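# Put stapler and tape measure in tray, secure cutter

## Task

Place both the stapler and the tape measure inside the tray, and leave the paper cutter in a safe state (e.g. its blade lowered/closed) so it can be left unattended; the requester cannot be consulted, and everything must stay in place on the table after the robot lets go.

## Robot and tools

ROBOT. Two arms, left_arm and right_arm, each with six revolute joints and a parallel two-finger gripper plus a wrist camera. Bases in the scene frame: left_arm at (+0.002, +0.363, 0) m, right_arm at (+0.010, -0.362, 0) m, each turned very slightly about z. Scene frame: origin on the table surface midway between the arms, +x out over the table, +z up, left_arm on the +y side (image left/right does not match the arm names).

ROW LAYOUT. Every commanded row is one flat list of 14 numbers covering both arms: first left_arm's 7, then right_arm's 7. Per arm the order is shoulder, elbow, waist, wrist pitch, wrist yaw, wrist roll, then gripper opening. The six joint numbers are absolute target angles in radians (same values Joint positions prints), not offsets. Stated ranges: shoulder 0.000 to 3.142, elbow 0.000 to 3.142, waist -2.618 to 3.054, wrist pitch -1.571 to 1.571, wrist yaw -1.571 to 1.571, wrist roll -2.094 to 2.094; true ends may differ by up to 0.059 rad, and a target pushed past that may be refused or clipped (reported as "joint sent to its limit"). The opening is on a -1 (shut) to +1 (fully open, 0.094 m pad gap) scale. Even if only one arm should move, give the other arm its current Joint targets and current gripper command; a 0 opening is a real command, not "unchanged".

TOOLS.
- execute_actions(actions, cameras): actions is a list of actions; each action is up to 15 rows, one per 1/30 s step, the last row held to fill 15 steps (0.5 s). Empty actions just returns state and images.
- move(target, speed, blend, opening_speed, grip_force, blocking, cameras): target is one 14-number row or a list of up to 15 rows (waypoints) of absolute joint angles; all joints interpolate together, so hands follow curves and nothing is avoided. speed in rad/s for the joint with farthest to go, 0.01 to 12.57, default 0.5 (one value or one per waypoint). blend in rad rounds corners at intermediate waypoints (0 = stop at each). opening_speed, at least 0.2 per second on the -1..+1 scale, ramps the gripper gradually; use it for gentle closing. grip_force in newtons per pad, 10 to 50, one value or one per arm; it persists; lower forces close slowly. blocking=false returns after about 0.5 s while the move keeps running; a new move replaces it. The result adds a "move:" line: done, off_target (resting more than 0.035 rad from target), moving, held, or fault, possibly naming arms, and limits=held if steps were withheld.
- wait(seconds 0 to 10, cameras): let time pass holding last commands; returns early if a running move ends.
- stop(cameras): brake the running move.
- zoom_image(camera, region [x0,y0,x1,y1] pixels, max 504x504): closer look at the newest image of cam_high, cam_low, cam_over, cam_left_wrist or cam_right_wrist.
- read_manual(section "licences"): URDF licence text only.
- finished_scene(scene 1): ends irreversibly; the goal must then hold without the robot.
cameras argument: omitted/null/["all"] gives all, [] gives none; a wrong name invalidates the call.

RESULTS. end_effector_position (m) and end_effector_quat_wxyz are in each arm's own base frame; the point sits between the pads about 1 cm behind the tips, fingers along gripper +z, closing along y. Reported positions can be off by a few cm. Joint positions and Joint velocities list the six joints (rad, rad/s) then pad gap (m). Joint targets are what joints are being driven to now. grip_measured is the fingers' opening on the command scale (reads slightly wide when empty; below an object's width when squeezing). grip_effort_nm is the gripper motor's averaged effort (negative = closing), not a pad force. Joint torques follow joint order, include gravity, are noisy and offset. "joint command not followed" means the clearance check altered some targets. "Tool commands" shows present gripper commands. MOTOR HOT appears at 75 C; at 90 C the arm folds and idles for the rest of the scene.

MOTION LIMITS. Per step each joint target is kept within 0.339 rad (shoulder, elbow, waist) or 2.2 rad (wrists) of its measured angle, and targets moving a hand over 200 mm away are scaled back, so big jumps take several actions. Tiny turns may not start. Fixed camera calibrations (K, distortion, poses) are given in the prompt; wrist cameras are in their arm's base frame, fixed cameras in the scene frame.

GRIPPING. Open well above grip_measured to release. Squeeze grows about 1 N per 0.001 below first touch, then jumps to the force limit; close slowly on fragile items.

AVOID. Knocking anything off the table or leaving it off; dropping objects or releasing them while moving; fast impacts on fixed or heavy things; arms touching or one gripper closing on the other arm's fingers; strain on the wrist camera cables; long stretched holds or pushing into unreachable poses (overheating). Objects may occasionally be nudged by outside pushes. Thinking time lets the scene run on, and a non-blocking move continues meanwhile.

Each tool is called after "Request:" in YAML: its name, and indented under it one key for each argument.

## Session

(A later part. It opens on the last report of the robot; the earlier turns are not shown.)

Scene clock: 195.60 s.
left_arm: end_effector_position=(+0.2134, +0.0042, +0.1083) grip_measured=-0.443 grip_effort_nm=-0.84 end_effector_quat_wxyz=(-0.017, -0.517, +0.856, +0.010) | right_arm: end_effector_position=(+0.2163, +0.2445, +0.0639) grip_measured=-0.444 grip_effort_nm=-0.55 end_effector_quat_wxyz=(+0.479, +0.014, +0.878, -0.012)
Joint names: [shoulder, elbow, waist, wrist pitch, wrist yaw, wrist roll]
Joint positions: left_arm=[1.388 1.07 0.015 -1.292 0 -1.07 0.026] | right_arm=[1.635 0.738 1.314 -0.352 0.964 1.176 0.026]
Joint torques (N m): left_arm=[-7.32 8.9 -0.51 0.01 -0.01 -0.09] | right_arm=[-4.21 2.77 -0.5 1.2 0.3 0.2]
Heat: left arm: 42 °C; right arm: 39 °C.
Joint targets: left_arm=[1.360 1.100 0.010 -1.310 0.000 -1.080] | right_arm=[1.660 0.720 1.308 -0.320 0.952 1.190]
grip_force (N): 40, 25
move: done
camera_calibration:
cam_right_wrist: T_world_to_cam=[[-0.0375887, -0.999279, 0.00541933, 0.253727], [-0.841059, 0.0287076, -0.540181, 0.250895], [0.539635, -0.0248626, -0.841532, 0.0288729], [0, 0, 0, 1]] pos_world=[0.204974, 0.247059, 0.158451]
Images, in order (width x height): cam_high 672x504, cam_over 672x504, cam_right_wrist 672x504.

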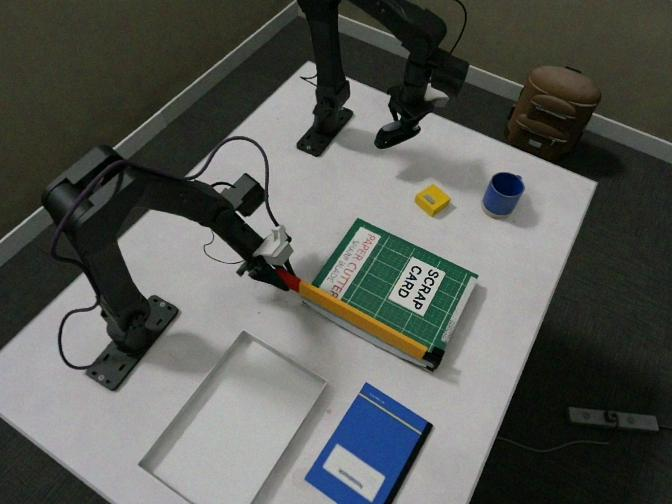

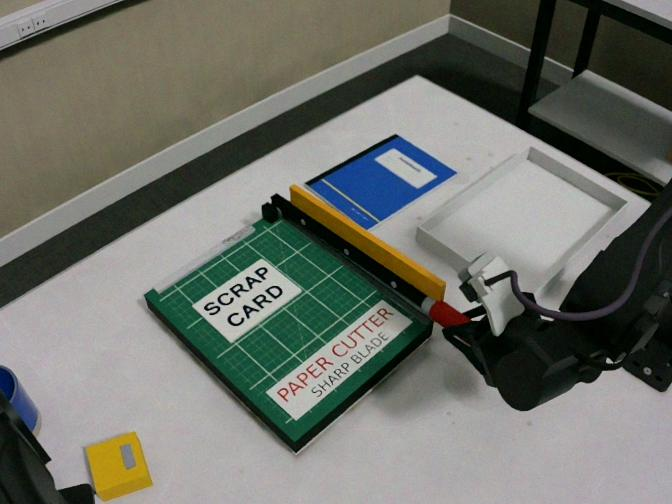

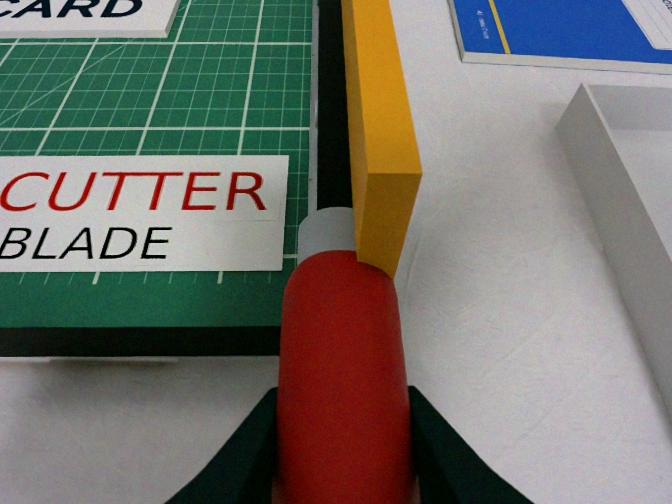

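Request:
move:
  target: [1.36,1.10,0.01,-1.31,0.0,-1.08,-1.0, 1.70,0.69,1.31,-0.26,0.954,1.198,-1.0]
  speed: 0.2
  cameras: ["cam_high","cam_over","cam_right_wrist"]

Request:
zoom_image:
  camera: "cam_over"
  region: [240, 170, 500, 360]

Request:
zoom_image:
  camera: "cam_high"
  region: [240, 210, 480, 390]

Scene clock: 198.67 s.
left_arm: end_effector_position=(+0.2134, +0.0042, +0.1083) grip_measured=-0.443 grip_effort_nm=-0.85 end_effector_quat_wxyz=(-0.017, -0.517, +0.856, +0.010) | right_arm: end_effector_position=(+0.2158, +0.2445, +0.0534) grip_measured=-0.444 grip_effort_nm=-0.55 end_effector_quat_wxyz=(+0.483, +0.014, +0.875, -0.010)
Joint names: [shoulder, elbow, waist, wrist pitch, wrist yaw, wrist roll]
Joint positions: left_arm=[1.388 1.07 0.015 -1.292 0 -1.07 0.026] | right_arm=[1.667 0.712 1.32 -0.29 0.974 1.178 0.026]
Joint torques (N m): left_arm=[-7.28 8.88 -0.51 0.01 -0.01 -0.08] | right_arm=[-3.69 2.32 -0.76 1.18 0.22 0.27]
Heat: left arm: 43 °C; right arm: 39 °C.
Joint targets: left_arm=[1.360 1.100 0.010 -1.310 0.000 -1.080] | right_arm=[1.700 0.690 1.310 -0.260 0.954 1.198]
grip_force (N): 40, 25
move: done
camera_calibration:
cam_right_wrist: T_world_to_cam=[[-0.0365849, -0.999327, 0.00251555, 0.253672], [-0.835723, 0.029215, -0.548374, 0.243944], [0.547931, -0.0221645, -0.83623, 0.0176311], [0, 0, 0, 1]] pos_world=[0.20349, 0.246766, 0.147878]
Images, in order (width x height): cam_high 672x504, cam_over 672x504, cam_right_wrist 672x504.

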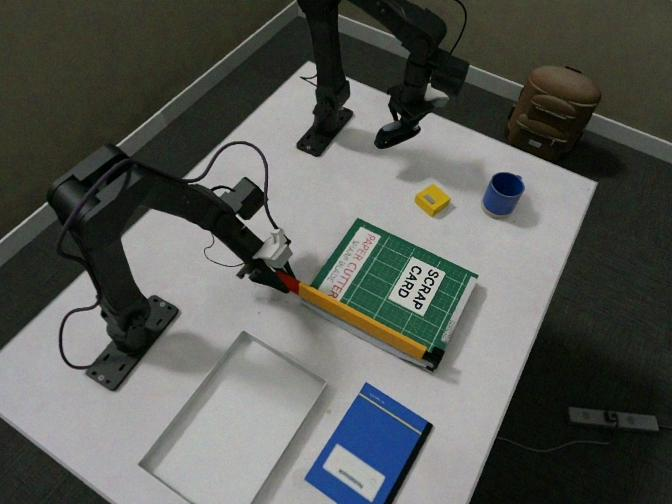

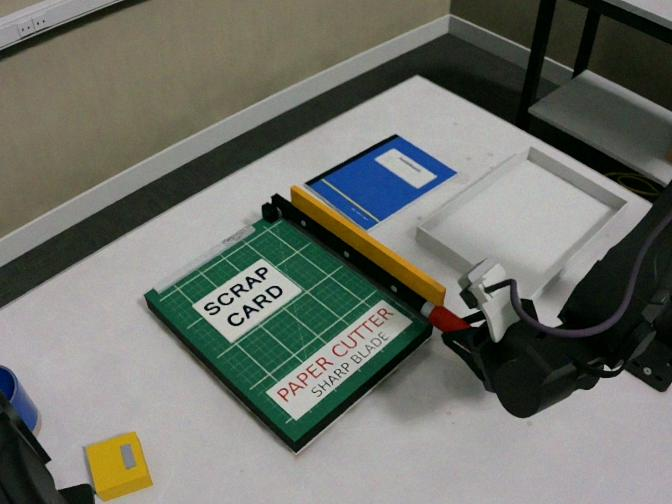

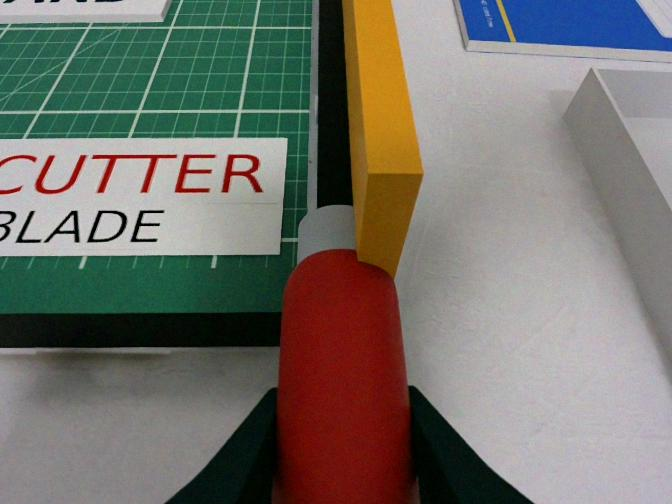

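Scaled by 1.938 from the camera's 672x504 image, which has a finer 960x720 frame.

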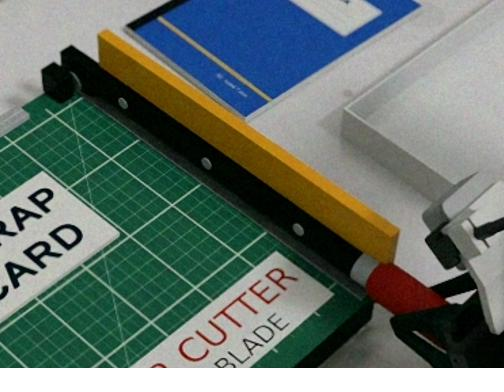

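Scaled by 2.100 from the camera's 672x504 image, which has a finer 960x720 frame.

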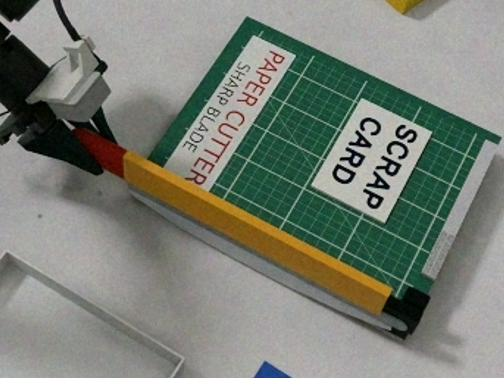

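Request:
move:
  target: [1.36,1.10,0.01,-1.31,0.0,-1.08,-1.0, 1.735,0.665,1.31,-0.20,0.955,1.205,-1.0]
  speed: 0.2
  cameras: ["cam_high","cam_over","cam_right_wrist"]

Request:
zoom_image:
  camera: "cam_high"
  region: [240, 210, 480, 390]

Scene clock: 201.30 s.
left_arm: end_effector_position=(+0.2134, +0.0042, +0.1083) grip_measured=-0.443 grip_effort_nm=-0.85 end_effector_quat_wxyz=(-0.017, -0.517, +0.856, +0.010) | right_arm: end_effector_position=(+0.2161, +0.2445, +0.0522) grip_measured=-0.444 grip_effort_nm=-0.55 end_effector_quat_wxyz=(+0.503, +0.015, +0.864, -0.010)
Joint names: [shoulder, elbow, waist, wrist pitch, wrist yaw, wrist roll]
Joint positions: left_arm=[1.388 1.07 0.015 -1.292 0 -1.07 0.026] | right_arm=[1.688 0.691 1.334 -0.238 1.021 1.18 0.026]
Joint torques (N m): left_arm=[-7.21 8.91 -0.54 0.01 -0.02 -0.09] | right_arm=[-2.84 1.83 -1.94 1.26 -0.2 0.34]
Heat: left arm: 43 °C; right arm: 38 °C.
Joint targets: left_arm=[1.360 1.100 0.010 -1.310 0.000 -1.080] | right_arm=[1.735 0.665 1.310 -0.200 0.955 1.205]
grip_force (N): 40, 25
move: off_target (right_arm); right_arm: the wrist yaw is farthest, 0.066 rad from its target
camera_calibration:
cam_right_wrist: T_world_to_cam=[[-0.0382511, -0.999268, -0.000533348, 0.254194], [-0.809941, 0.0313164, -0.585675, 0.239416], [0.585263, -0.0219707, -0.810546, 0.00696143], [0, 0, 0, 1]] pos_world=[0.199561, 0.246663, 0.145998]
Images, in order (width x height): cam_high 672x504, cam_over 672x504, cam_right_wrist 672x504.

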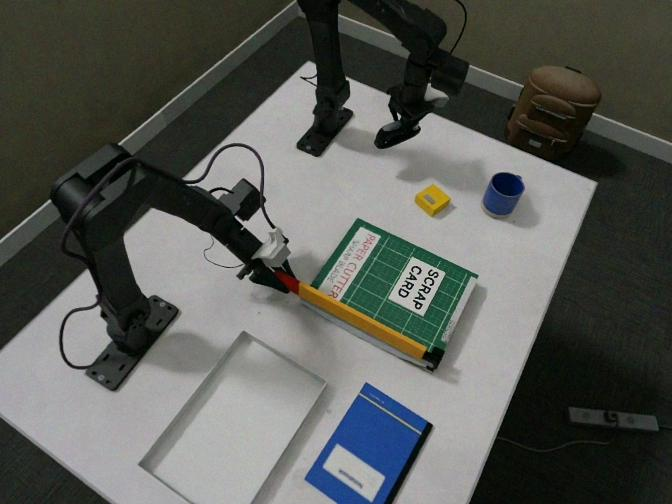

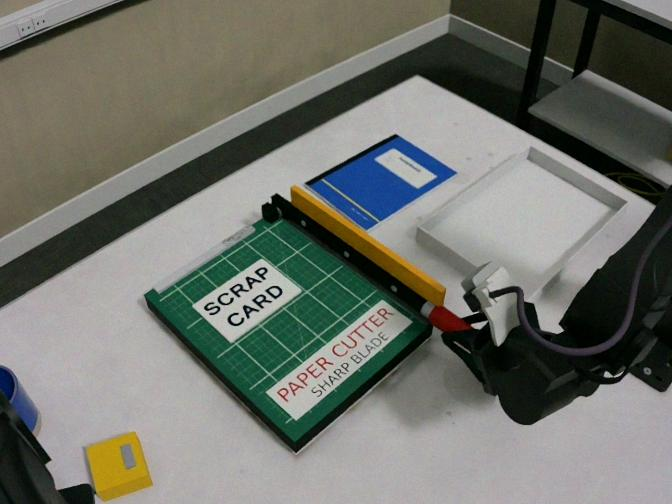

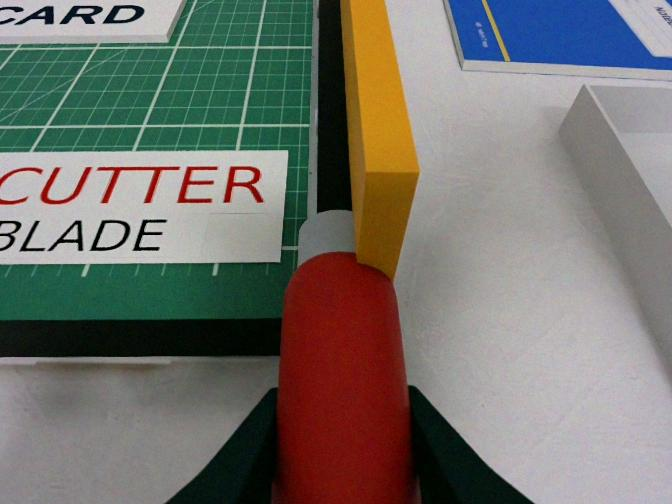

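Scaled by 2.100 from the camera's 672x504 image, which has a finer 960x720 frame.

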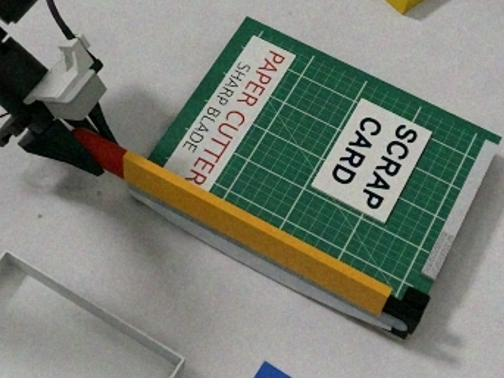

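Request:
move:
  target: [1.36,1.10,0.01,-1.31,0.0,-1.08,-1.0, 1.688,0.691,1.334,-0.238,1.021,1.18,-1.0]
  speed: 0.3
  cameras: ["cam_right_wrist"]

Scene clock: 210.93 s.
left_arm: end_effector_position=(+0.2134, +0.0042, +0.1083) grip_measured=-0.443 grip_effort_nm=-0.84 end_effector_quat_wxyz=(-0.017, -0.517, +0.856, +0.010) | right_arm: end_effector_position=(+0.2162, +0.2444, +0.0534) grip_measured=-0.444 grip_effort_nm=-0.55 end_effector_quat_wxyz=(+0.507, +0.014, +0.862, -0.011)
Joint names: [shoulder, elbow, waist, wrist pitch, wrist yaw, wrist roll]
Joint positions: left_arm=[1.388 1.07 0.015 -1.292 0 -1.07 0.026] | right_arm=[1.689 0.691 1.337 -0.237 1.03 1.179 0.026]
Joint torques (N m): left_arm=[-7.23 8.85 -0.51 0.01 -0.02 -0.08] | right_arm=[-6.12 3.77 -0.23 0.87 0.33 0.05]
Heat: left arm: 44 °C; right arm: 38 °C.
Joint targets: left_arm=[1.360 1.100 0.010 -1.310 0.000 -1.080] | right_arm=[1.688 0.691 1.334 -0.238 1.021 1.180]
grip_force (N): 40, 25
move: done
camera_calibration:
cam_right_wrist: T_world_to_cam=[[-0.0378636, -0.99928, 0.00251939, 0.253941], [-0.805041, 0.0290099, -0.59251, 0.240106], [0.59201, -0.0244628, -0.805559, 0.00681868], [0, 0, 0, 1]] pos_world=[0.198874, 0.246959, 0.147118]
Images, in order (width x height): cam_right_wrist 672x504.

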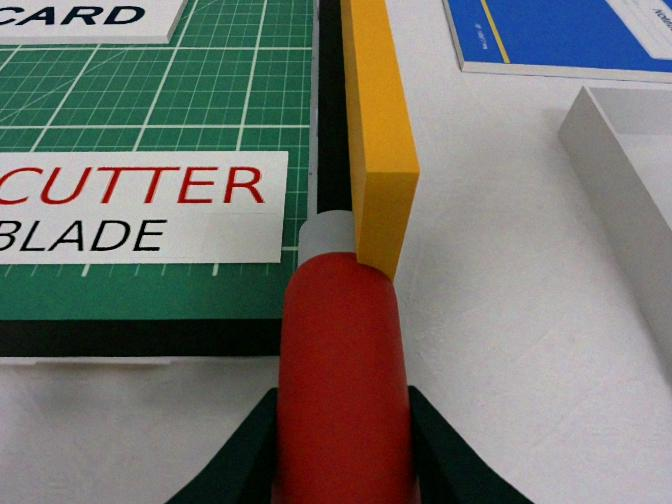

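Request:
move:
  target: [1.717,1.477,-1.174,-1.331,0.0,-1.08,-1.0, 1.688,0.691,1.334,-0.238,1.021,1.18,1.0]
  speed: 0.6
  opening_speed: 1.0

Scene clock: 217.10 s.
left_arm: end_effector_position=(+0.1170, -0.2826, +0.1250) grip_measured=-0.443 grip_effort_nm=-0.85 end_effector_quat_wxyz=(-0.004, +0.053, +0.999, +0.000) | right_arm: end_effector_position=(+0.2146, +0.2459, +0.0505) grip_measured=+0.998 grip_effort_nm=0.14 end_effector_quat_wxyz=(+0.499, +0.012, +0.867, -0.008)
Joint names: [shoulder, elbow, waist, wrist pitch, wrist yaw, wrist roll]
Joint positions: left_arm=[1.702 1.442 -1.177 -1.314 0.007 -1.071 0.026] | right_arm=[1.689 0.691 1.337 -0.237 1.009 1.179 0.094]
Joint torques (N m): left_arm=[-6.75 9.42 0.29 0.1 -0.09 -0.09] | right_arm=[-6.11 3.77 -0.23 0.87 0.52 0.06]
Heat: left arm: 44 °C; right arm: 38 °C.
Joint targets: left_arm=[1.717 1.477 -1.174 -1.331 0.000 -1.080] | right_arm=[1.688 0.691 1.334 -0.238 1.021 1.180]
grip_force (N): 40, 25
move: done
camera_calibration:
cam_left_wrist: T_world_to_cam=[[-0.117594, -0.993053, -0.0041046, -0.265021], [-0.892398, 0.10386, 0.439134, 0.116421], [-0.435657, 0.0553026, -0.898412, 0.273051], [0, 0, 0, 1]] pos_world=[0.191686, -0.290372, 0.1931]
cam_right_wrist: T_world_to_cam=[[-0.0310666, -0.999516, -0.00131152, 0.254134], [-0.816312, 0.0261295, -0.577019, 0.239283], [0.576775, -0.0168554, -0.816729, 0.00742732], [0, 0, 0, 1]] pos_world=[0.198941, 0.247884, 0.144471]

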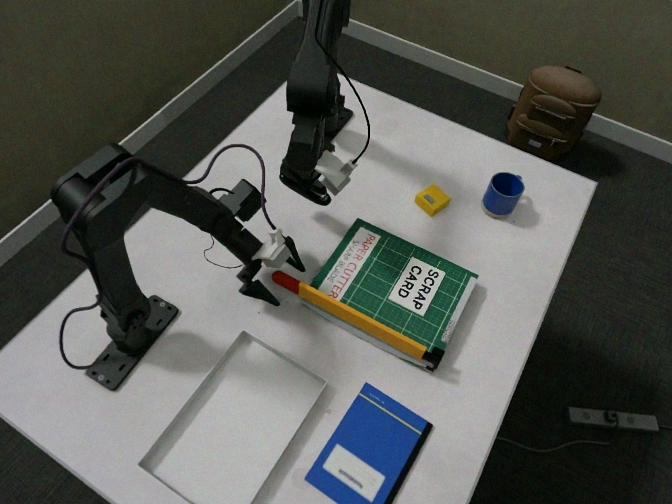

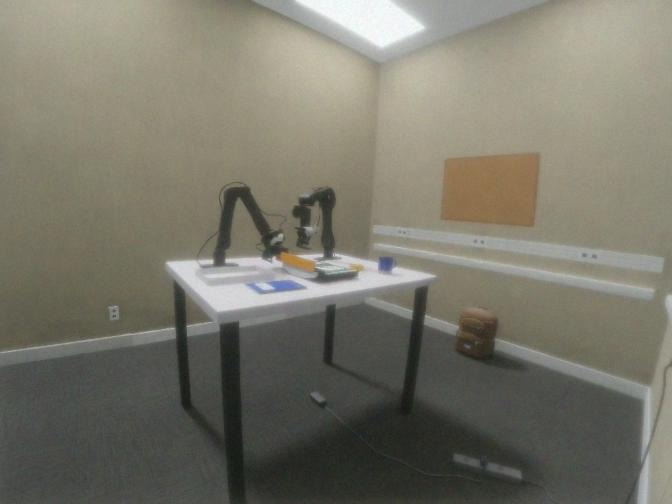

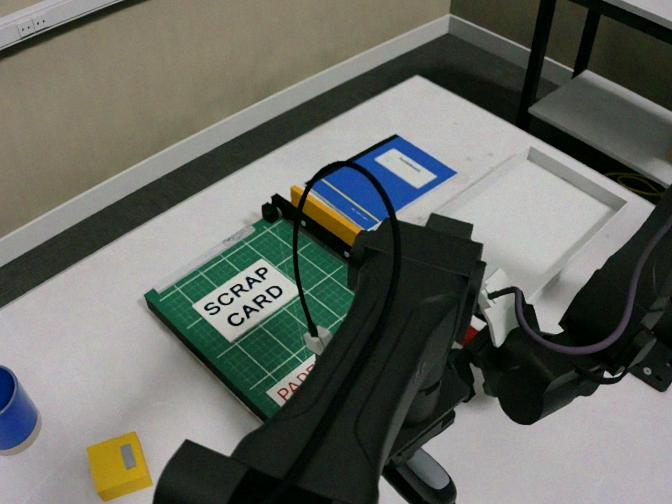

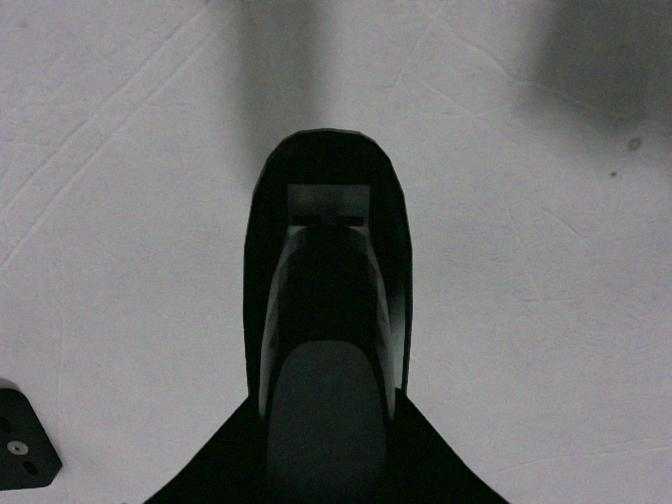

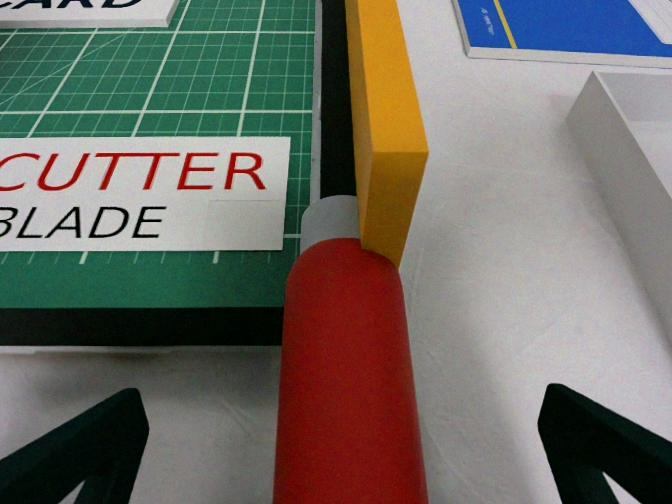

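Request:
move:
  target: [1.782,1.187,-1.174,-0.987,0.0,-1.08,-1.0, 1.444,1.070,1.184,-0.737,0.901,1.007,1.0]
  speed: 0.5
  cameras: ["cam_high","cam_left_wrist","cam_right_wrist"]

Scene clock: 229.63 s.
left_arm: end_effector_position=(+0.1180, -0.2849, +0.0435) grip_measured=-0.443 grip_effort_nm=-0.85 end_effector_quat_wxyz=(-0.004, +0.053, +0.999, +0.001) | right_arm: end_effector_position=(+0.2482, +0.2442, +0.1765) grip_measured=+0.998 grip_effort_nm=0.14 end_effector_quat_wxyz=(+0.467, +0.019, +0.884, -0.009)
Joint names: [shoulder, elbow, waist, wrist pitch, wrist yaw, wrist roll]
Joint positions: left_arm=[1.769 1.191 -1.177 -0.999 0.007 -1.071 0.026] | right_arm=[1.454 1.055 1.189 -0.716 0.893 1.01 0.094]
Joint torques (N m): left_arm=[-7.32 5.56 0.32 0.38 -0.08 -0.08] | right_arm=[-6.24 6.42 -0.47 0.87 0.43 -0.01]
Heat: left arm: 44 °C; right arm: 39 °C.
Joint targets: left_arm=[1.782 1.187 -1.174 -0.987 0.000 -1.080] | right_arm=[1.444 1.070 1.184 -0.737 0.901 1.007]
grip_force (N): 40, 25
move: done
camera_calibration:
cam_left_wrist: T_world_to_cam=[[-0.117617, -0.993039, -0.00638902, -0.267465], [-0.891961, 0.102812, 0.440267, 0.152893], [-0.436546, 0.0574816, -0.897844, 0.201064], [0, 0, 0, 1]] pos_world=[0.192689, -0.29288, 0.111501]
cam_right_wrist: T_world_to_cam=[[-0.0431702, -0.999062, -0.00345627, 0.2569], [-0.854746, 0.0387249, -0.5176, 0.335468], [0.517249, -0.0193907, -0.855616, 0.113092], [0, 0, 0, 1]] pos_world=[0.239333, 0.245861, 0.27129]
Images, in order (width x height): cam_high 672x504, cam_left_wrist 672x504, cam_right_wrist 672x504.

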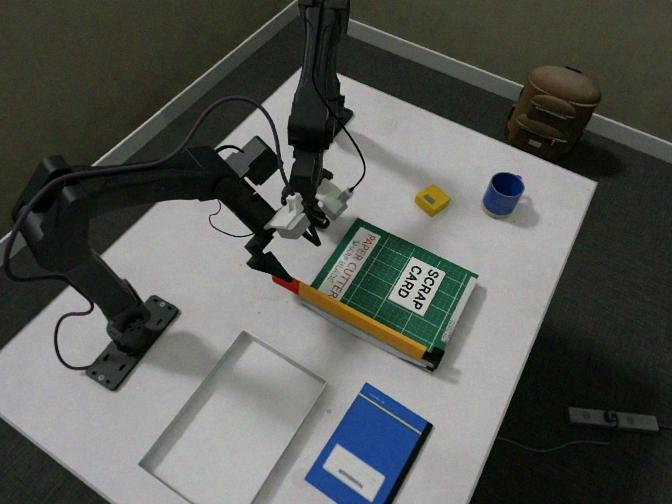

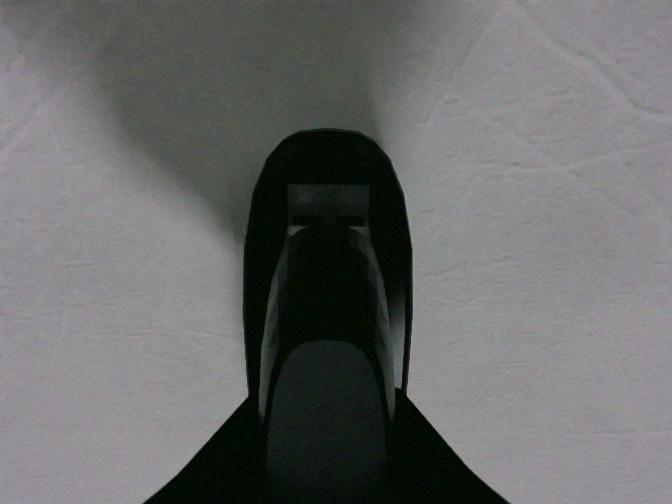

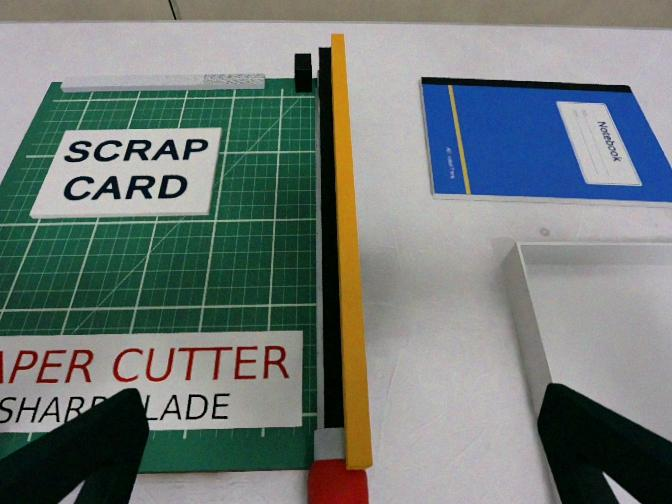

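Request:
move:
  target: [1.809,1.145,-1.174,-0.912,0.0,-1.08,-1.0, 1.521,1.552,0.658,-1.531,0.0,1.31,1.0]
  speed: [0.6]
  cameras: ["cam_high","cam_left_wrist","cam_right_wrist"]

Scene clock: 233.73 s.
left_arm: end_effector_position=(+0.1194, -0.2883, +0.0277) grip_measured=-0.443 grip_effort_nm=-0.84 end_effector_quat_wxyz=(-0.001, +0.053, +0.999, -0.005) | right_arm: end_effector_position=(+0.2122, +0.1656, +0.1991) grip_measured=+0.998 grip_effort_nm=0.14 end_effector_quat_wxyz=(+0.028, +0.312, +0.949, +0.037)
Joint names: [shoulder, elbow, waist, wrist pitch, wrist yaw, wrist roll]
Joint positions: left_arm=[1.791 1.153 -1.177 -0.924 0.007 -1.071 0.026] | right_arm=[1.506 1.533 0.662 -1.505 0.005 1.297 0.094]
Joint torques (N m): left_arm=[-7.1 5.16 0.27 0.37 -0.09 -0.08] | right_arm=[-4.23 6.16 -0.36 0.24 -0.01 0.2]
Heat: left arm: 43 °C; right arm: 39 °C.
Joint targets: left_arm=[1.809 1.145 -1.174 -0.912 0.000 -1.080] | right_arm=[1.521 1.552 0.658 -1.531 0.000 1.310]
grip_force (N): 40, 25
move: done
camera_calibration:
cam_left_wrist: T_world_to_cam=[[-0.117558, -0.993052, 0.00523816, -0.271109], [-0.894199, 0.108147, 0.434411, 0.163433], [-0.431959, 0.0463845, -0.9007, 0.184047], [0, 0, 0, 1]] pos_world=[0.193771, -0.295437, 0.096194]
cam_right_wrist: T_world_to_cam=[[-0.591778, -0.801343, -0.0874527, 0.277317], [-0.76134, 0.51997, 0.387289, 0.0397586], [-0.264878, 0.29577, -0.917801, 0.275747], [0, 0, 0, 1]] pos_world=[0.267419, 0.119995, 0.261935]
Images, in order (width x height): cam_high 672x504, cam_left_wrist 672x504, cam_right_wrist 672x504.

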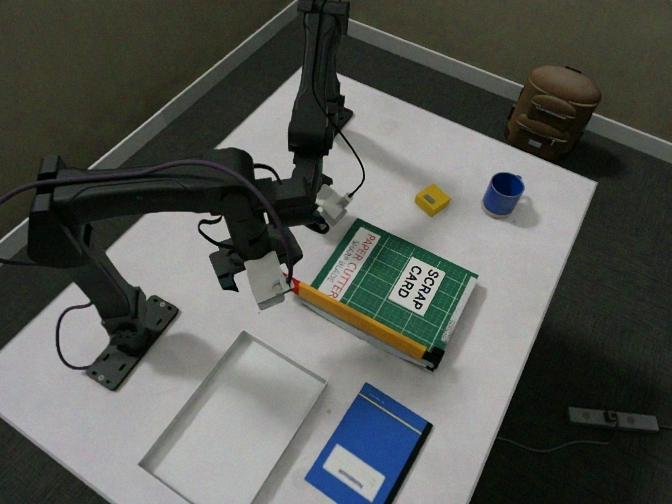

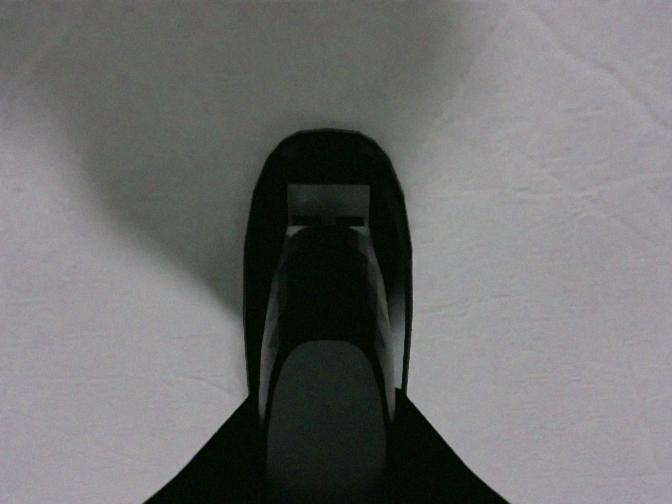

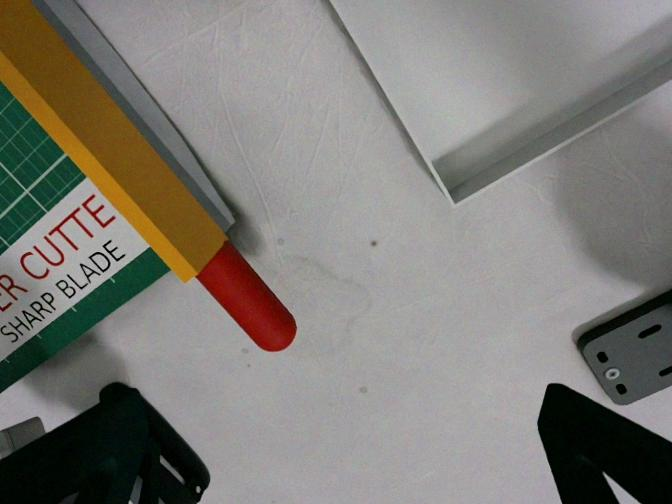

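Request:
move:
  target:
    - [1.819,1.136,-1.174,-0.905,0.0,-1.08,-1.0, 1.521,1.552,0.658,-1.531,0.0,1.31,1.0]
    - [1.819,1.136,-1.174,-0.905,0.0,-1.08,0.5, 1.521,1.552,0.658,-1.531,0.0,1.31,1.0]
    - [1.72,1.44,-1.174,-1.29,0.0,-1.08,0.5, 1.521,1.552,0.658,-1.531,0.0,1.31,1.0]
  speed: [0.3,0.3,0.5]
  opening_speed: 1.0
  cameras: ["cam_high","cam_left_wrist","cam_right_wrist"]

Scene clock: 242.40 s.
left_arm: end_effector_position=(+0.1184, -0.2859, +0.1056) grip_measured=+0.498 grip_effort_nm=0.12 end_effector_quat_wxyz=(-0.010, +0.053, +0.998, +0.013) | right_arm: end_effector_position=(+0.2120, +0.1656, +0.1991) grip_measured=+0.998 grip_effort_nm=0.14 end_effector_quat_wxyz=(+0.027, +0.312, +0.949, +0.037)
Joint names: [shoulder, elbow, waist, wrist pitch, wrist yaw, wrist roll]
Joint positions: left_arm=[1.748 1.419 -1.177 -1.274 0.007 -1.071 0.07] | right_arm=[1.506 1.533 0.662 -1.505 0.004 1.297 0.094]
Joint torques (N m): left_arm=[-10.93 8.05 0.29 0.02 -0.09 -0.08] | right_arm=[-4.23 6.13 -0.35 0.25 -0.03 0.2]
Heat: left arm: 42 °C; right arm: 39 °C.
Joint targets: left_arm=[1.720 1.440 -1.174 -1.290 0.000 -1.080] | right_arm=[1.521 1.552 0.658 -1.531 0.000 1.310]
grip_force (N): 40, 25
move: done
camera_calibration:
cam_left_wrist: T_world_to_cam=[[-0.117447, -0.992615, -0.0303738, -0.265381], [-0.887318, 0.0911549, 0.45206, 0.12094], [-0.445952, 0.0800441, -0.89147, 0.263887], [0, 0, 0, 1]] pos_world=[0.193825, -0.295568, 0.172515]
cam_right_wrist: T_world_to_cam=[[-0.591759, -0.801373, -0.0873066, 0.277209], [-0.76111, 0.519754, 0.38803, 0.0394895], [-0.265579, 0.29607, -0.917502, 0.275701], [0, 0, 0, 1]] pos_world=[0.267317, 0.119996, 0.261835]
Images, in order (width x height): cam_high 672x504, cam_left_wrist 672x504, cam_right_wrist 672x504.

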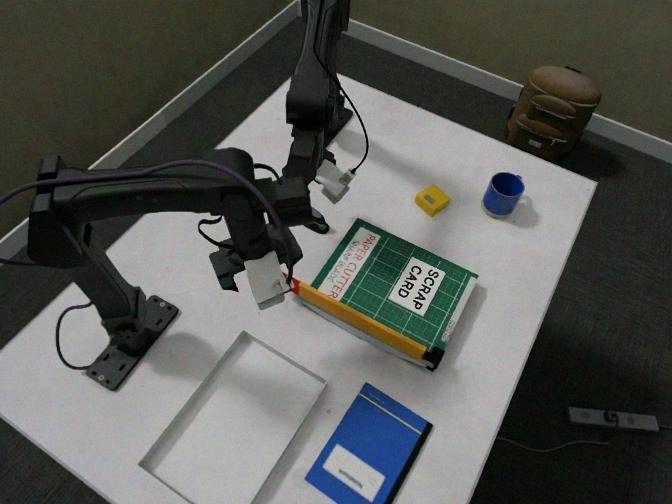

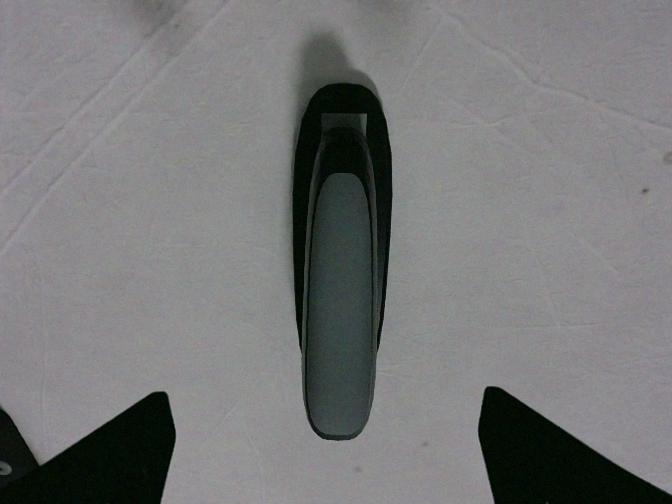

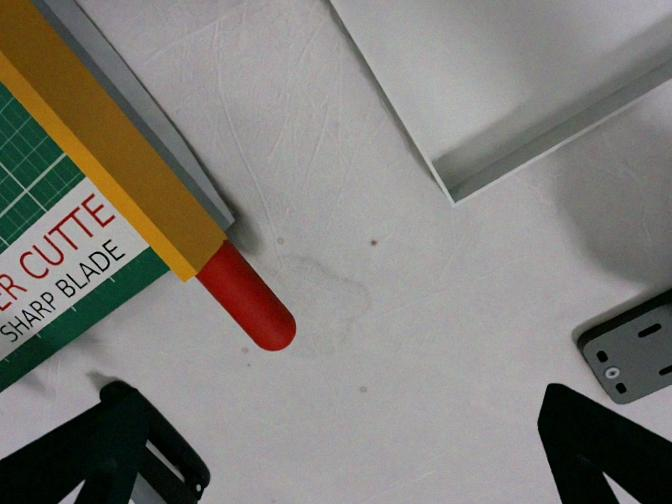

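Request:
move:
  target:
    - [1.84,1.63,-0.75,-1.37,0.0,-0.5,1.0, 1.521,1.552,0.658,-1.531,0.0,1.31,1.0]
    - [1.962,1.868,-0.24,-1.486,0.0,0.1,1.0, 2.365,2.302,1.272,-1.515,0.0,1.415,1.0]
  speed: 0.8
  blend: [0.15,0.0]

Scene clock: 259.13 s.
left_arm: end_effector_position=(+0.3541, -0.0840, +0.1506) grip_measured=+0.998 grip_effort_nm=0.12 end_effector_quat_wxyz=(+0.000, +0.162, +0.987, +0.000) | right_arm: end_effector_position=(+0.1290, +0.4337, +0.0996) grip_measured=+0.998 grip_effort_nm=0.13 end_effector_quat_wxyz=(-0.002, +0.061, +0.998, -0.002)
Joint names: [shoulder, elbow, waist, wrist pitch, wrist yaw, wrist roll]
Joint positions: left_arm=[1.936 1.839 -0.236 -1.473 0 0.09 0.094] | right_arm=[2.349 2.283 1.278 -1.509 -0.004 1.401 0.094]
Joint torques (N m): left_arm=[-8.13 8.79 -0.46 0.12 -0.01 0.11] | right_arm=[-10.69 6.13 -0.5 0.22 0.04 0.23]
Heat: left arm: 44 °C; right arm: 38 °C.
Joint targets: left_arm=[1.962 1.868 -0.240 -1.486 0.000 0.100] | right_arm=[2.365 2.302 1.272 -1.515 0.000 1.415]
grip_force (N): 40, 25
move: done
camera_calibration:
cam_left_wrist: T_world_to_cam=[[-0.330071, -0.943943, -0.00491153, 0.0396427], [-0.851994, 0.295671, 0.432071, 0.299083], [-0.406398, 0.146799, -0.901826, 0.386158], [0, 0, 0, 1]] pos_world=[0.424836, -0.107697, 0.219218]
cam_right_wrist: T_world_to_cam=[[-0.125225, -0.992117, 0.00466064, 0.447569], [-0.900086, 0.115583, 0.420103, 0.0655753], [-0.41733, 0.0484126, -0.907465, 0.208929], [0, 0, 0, 1]] pos_world=[0.202263, 0.426347, 0.159961]

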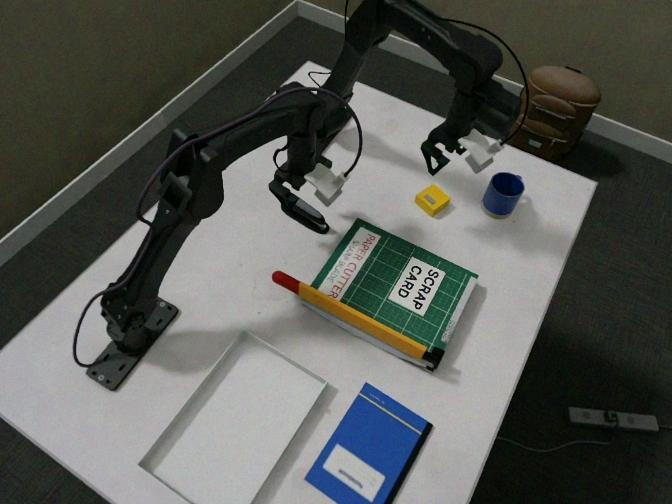

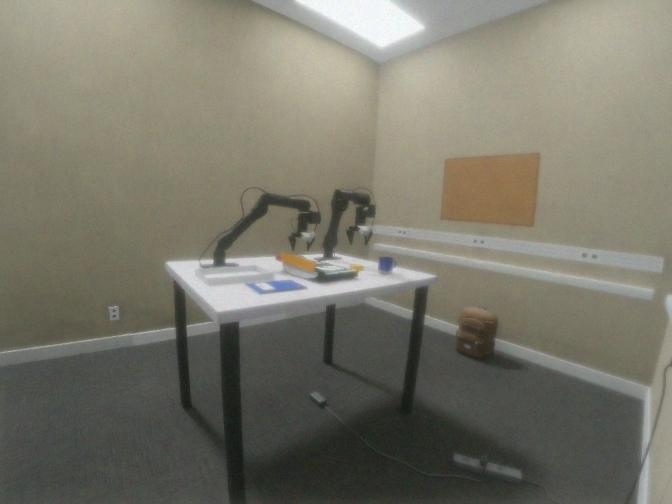

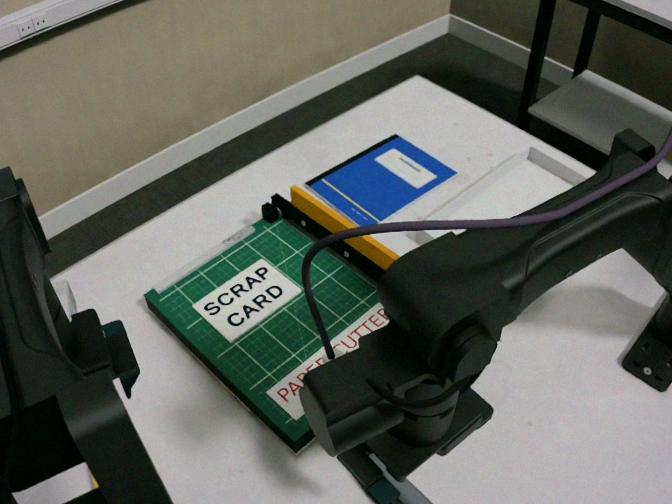

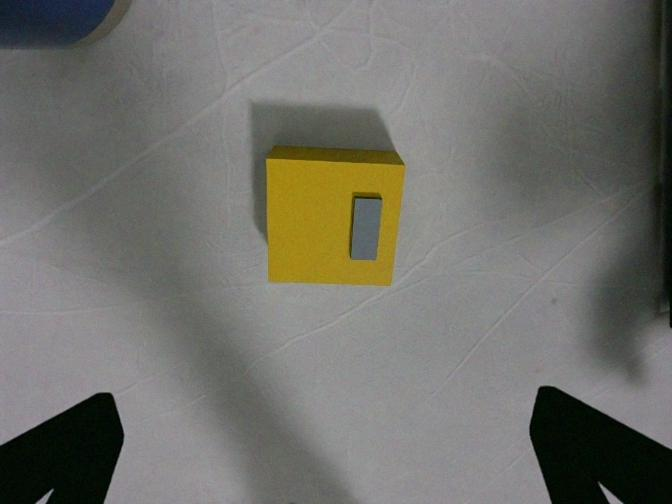

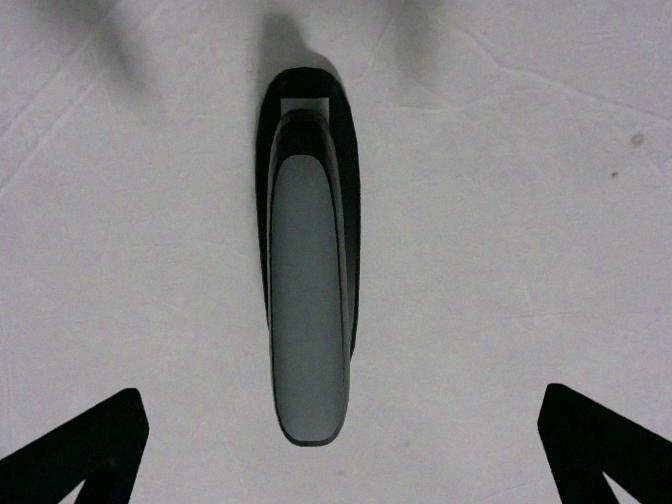

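Request:
move:
  target: [2.007,1.380,-0.240,-0.955,0.0,0.10,1.0, 2.407,2.060,1.276,-1.237,0.0,1.415,1.0]
  speed: 0.5
  cameras: ["cam_high","cam_left_wrist","cam_right_wrist"]

Scene clock: 269.73 s.
left_arm: end_effector_position=(+0.3525, -0.0837, +0.0204) grip_measured=+0.998 grip_effort_nm=0.12 end_effector_quat_wxyz=(-0.001, +0.162, +0.987, +0.000) | right_arm: end_effector_position=(+0.1329, +0.4468, +0.0328) grip_measured=+0.998 grip_effort_nm=0.13 end_effector_quat_wxyz=(+0.000, +0.061, +0.998, +0.007)
Joint names: [shoulder, elbow, waist, wrist pitch, wrist yaw, wrist roll]
Joint positions: left_arm=[1.987 1.386 -0.236 -0.971 0 0.09 0.094] | right_arm=[2.382 2.073 1.278 -1.249 -0.004 1.401 0.094]
Joint torques (N m): left_arm=[-8.87 5.35 -0.43 0.41 -0.02 0.11] | right_arm=[-10.3 3.74 -0.17 0.45 0.04 0.2]
Heat: left arm: 45 °C; right arm: 41 °C.
Joint targets: left_arm=[2.007 1.380 -0.240 -0.955 0.000 0.100] | right_arm=[2.407 2.060 1.276 -1.237 0.000 1.415]
grip_force (N): 40, 25
move: done
camera_calibration:
cam_left_wrist: T_world_to_cam=[[-0.330857, -0.943669, -0.00478519, 0.0391077], [-0.850941, 0.296147, 0.433816, 0.353389], [-0.407962, 0.147603, -0.900989, 0.26863], [0, 0, 0, 1]] pos_world=[0.423243, -0.107401, 0.0889134]
cam_right_wrist: T_world_to_cam=[[-0.125196, -0.992042, -0.0133999, 0.461952], [-0.902311, 0.108236, 0.417277, 0.099402], [-0.412506, 0.0643324, -0.90868, 0.141702], [0, 0, 0, 1]] pos_world=[0.205979, 0.4384, 0.0934734]
Images, in order (width x height): cam_high 672x504, cam_left_wrist 672x504, cam_right_wrist 672x504.

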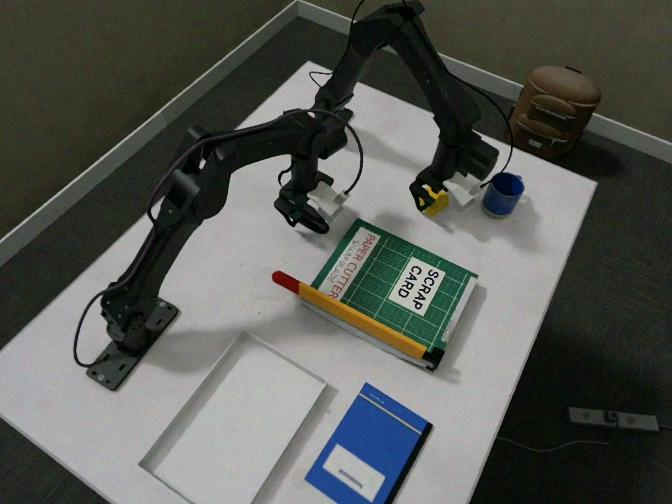

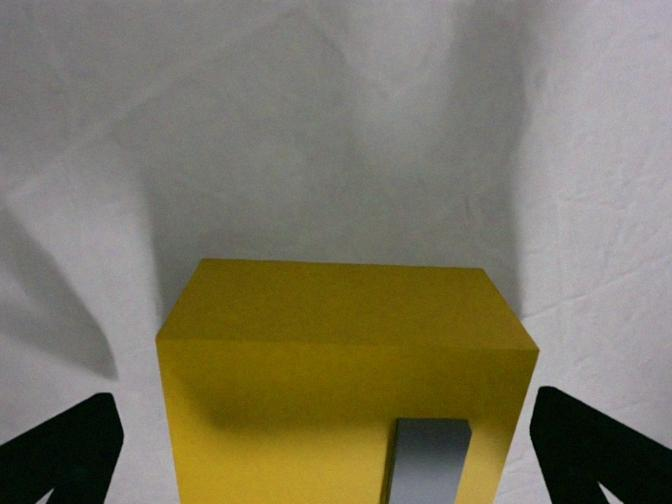

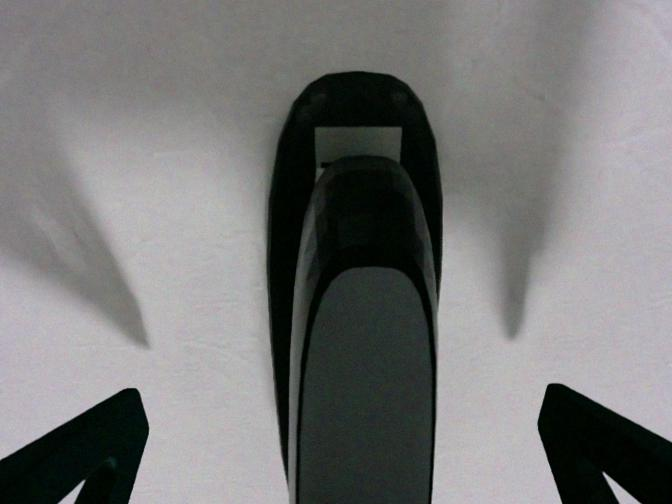

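Request:
move:
  target:
    - [2.007,1.380,-0.240,-0.955,0.0,0.10,1.0, 2.407,2.020,1.276,-1.211,0.0,1.415,1.0]
    - [2.007,1.380,-0.240,-0.955,0.0,0.10,-1.0, 2.407,2.020,1.276,-1.211,0.0,1.415,-1.0]
  speed: 0.3
  opening_speed: 1.0
  grip_force: [40, 40]
  cameras: ["cam_high","cam_left_wrist","cam_right_wrist"]

Scene clock: 277.67 s.
left_arm: end_effector_position=(+0.3527, -0.0837, +0.0204) grip_measured=+0.286 grip_effort_nm=-0.85 end_effector_quat_wxyz=(+0.000, +0.163, +0.987, +0.000) | right_arm: end_effector_position=(+0.1322, +0.4445, +0.0231) grip_measured=-0.236 grip_effort_nm=-0.80 end_effector_quat_wxyz=(-0.001, +0.062, +0.998, +0.004)
Joint names: [shoulder, elbow, waist, wrist pitch, wrist yaw, wrist roll]
Joint positions: left_arm=[1.987 1.386 -0.236 -0.97 0 0.091 0.06] | right_arm=[2.382 2.035 1.278 -1.217 -0.004 1.402 0.036]
Joint torques (N m): left_arm=[-8.83 5.33 -0.46 0.39 0 0.1] | right_arm=[-10.26 3.63 -0.2 0.36 0.04 0.2]
Heat: left arm: 44 °C; right arm: 41 °C.
Joint targets: left_arm=[2.007 1.380 -0.240 -0.955 0.000 0.100] | right_arm=[2.407 2.020 1.276 -1.211 0.000 1.415]
grip_force (N): 40, 40
move: done
camera_calibration:
cam_left_wrist: T_world_to_cam=[[-0.331175, -0.943557, -0.00478077, 0.0392254], [-0.85115, 0.296547, 0.433132, 0.353736], [-0.407267, 0.147511, -0.901318, 0.268542], [0, 0, 0, 1]] pos_world=[0.423441, -0.107501, 0.089015]
cam_right_wrist: T_world_to_cam=[[-0.12642, -0.991952, -0.007025, 0.459421], [-0.90136, 0.111911, 0.418362, 0.101276], [-0.414209, 0.0592213, -0.908253, 0.135217], [0, 0, 0, 1]] pos_world=[0.205374, 0.436381, 0.083669]
Images, in order (width x height): cam_high 672x504, cam_left_wrist 672x504, cam_right_wrist 672x504.

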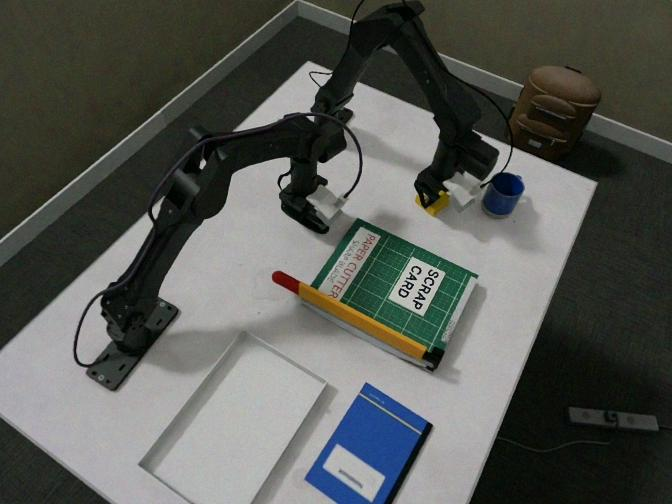

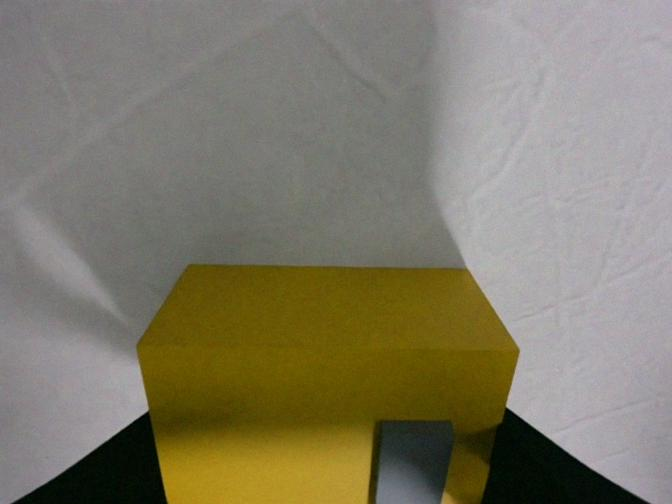

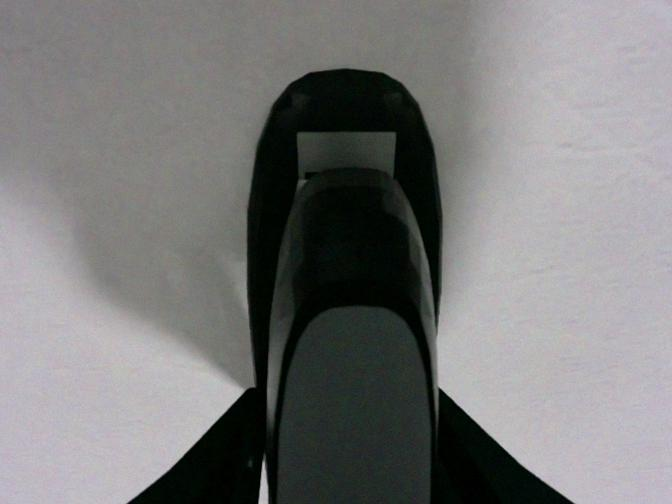

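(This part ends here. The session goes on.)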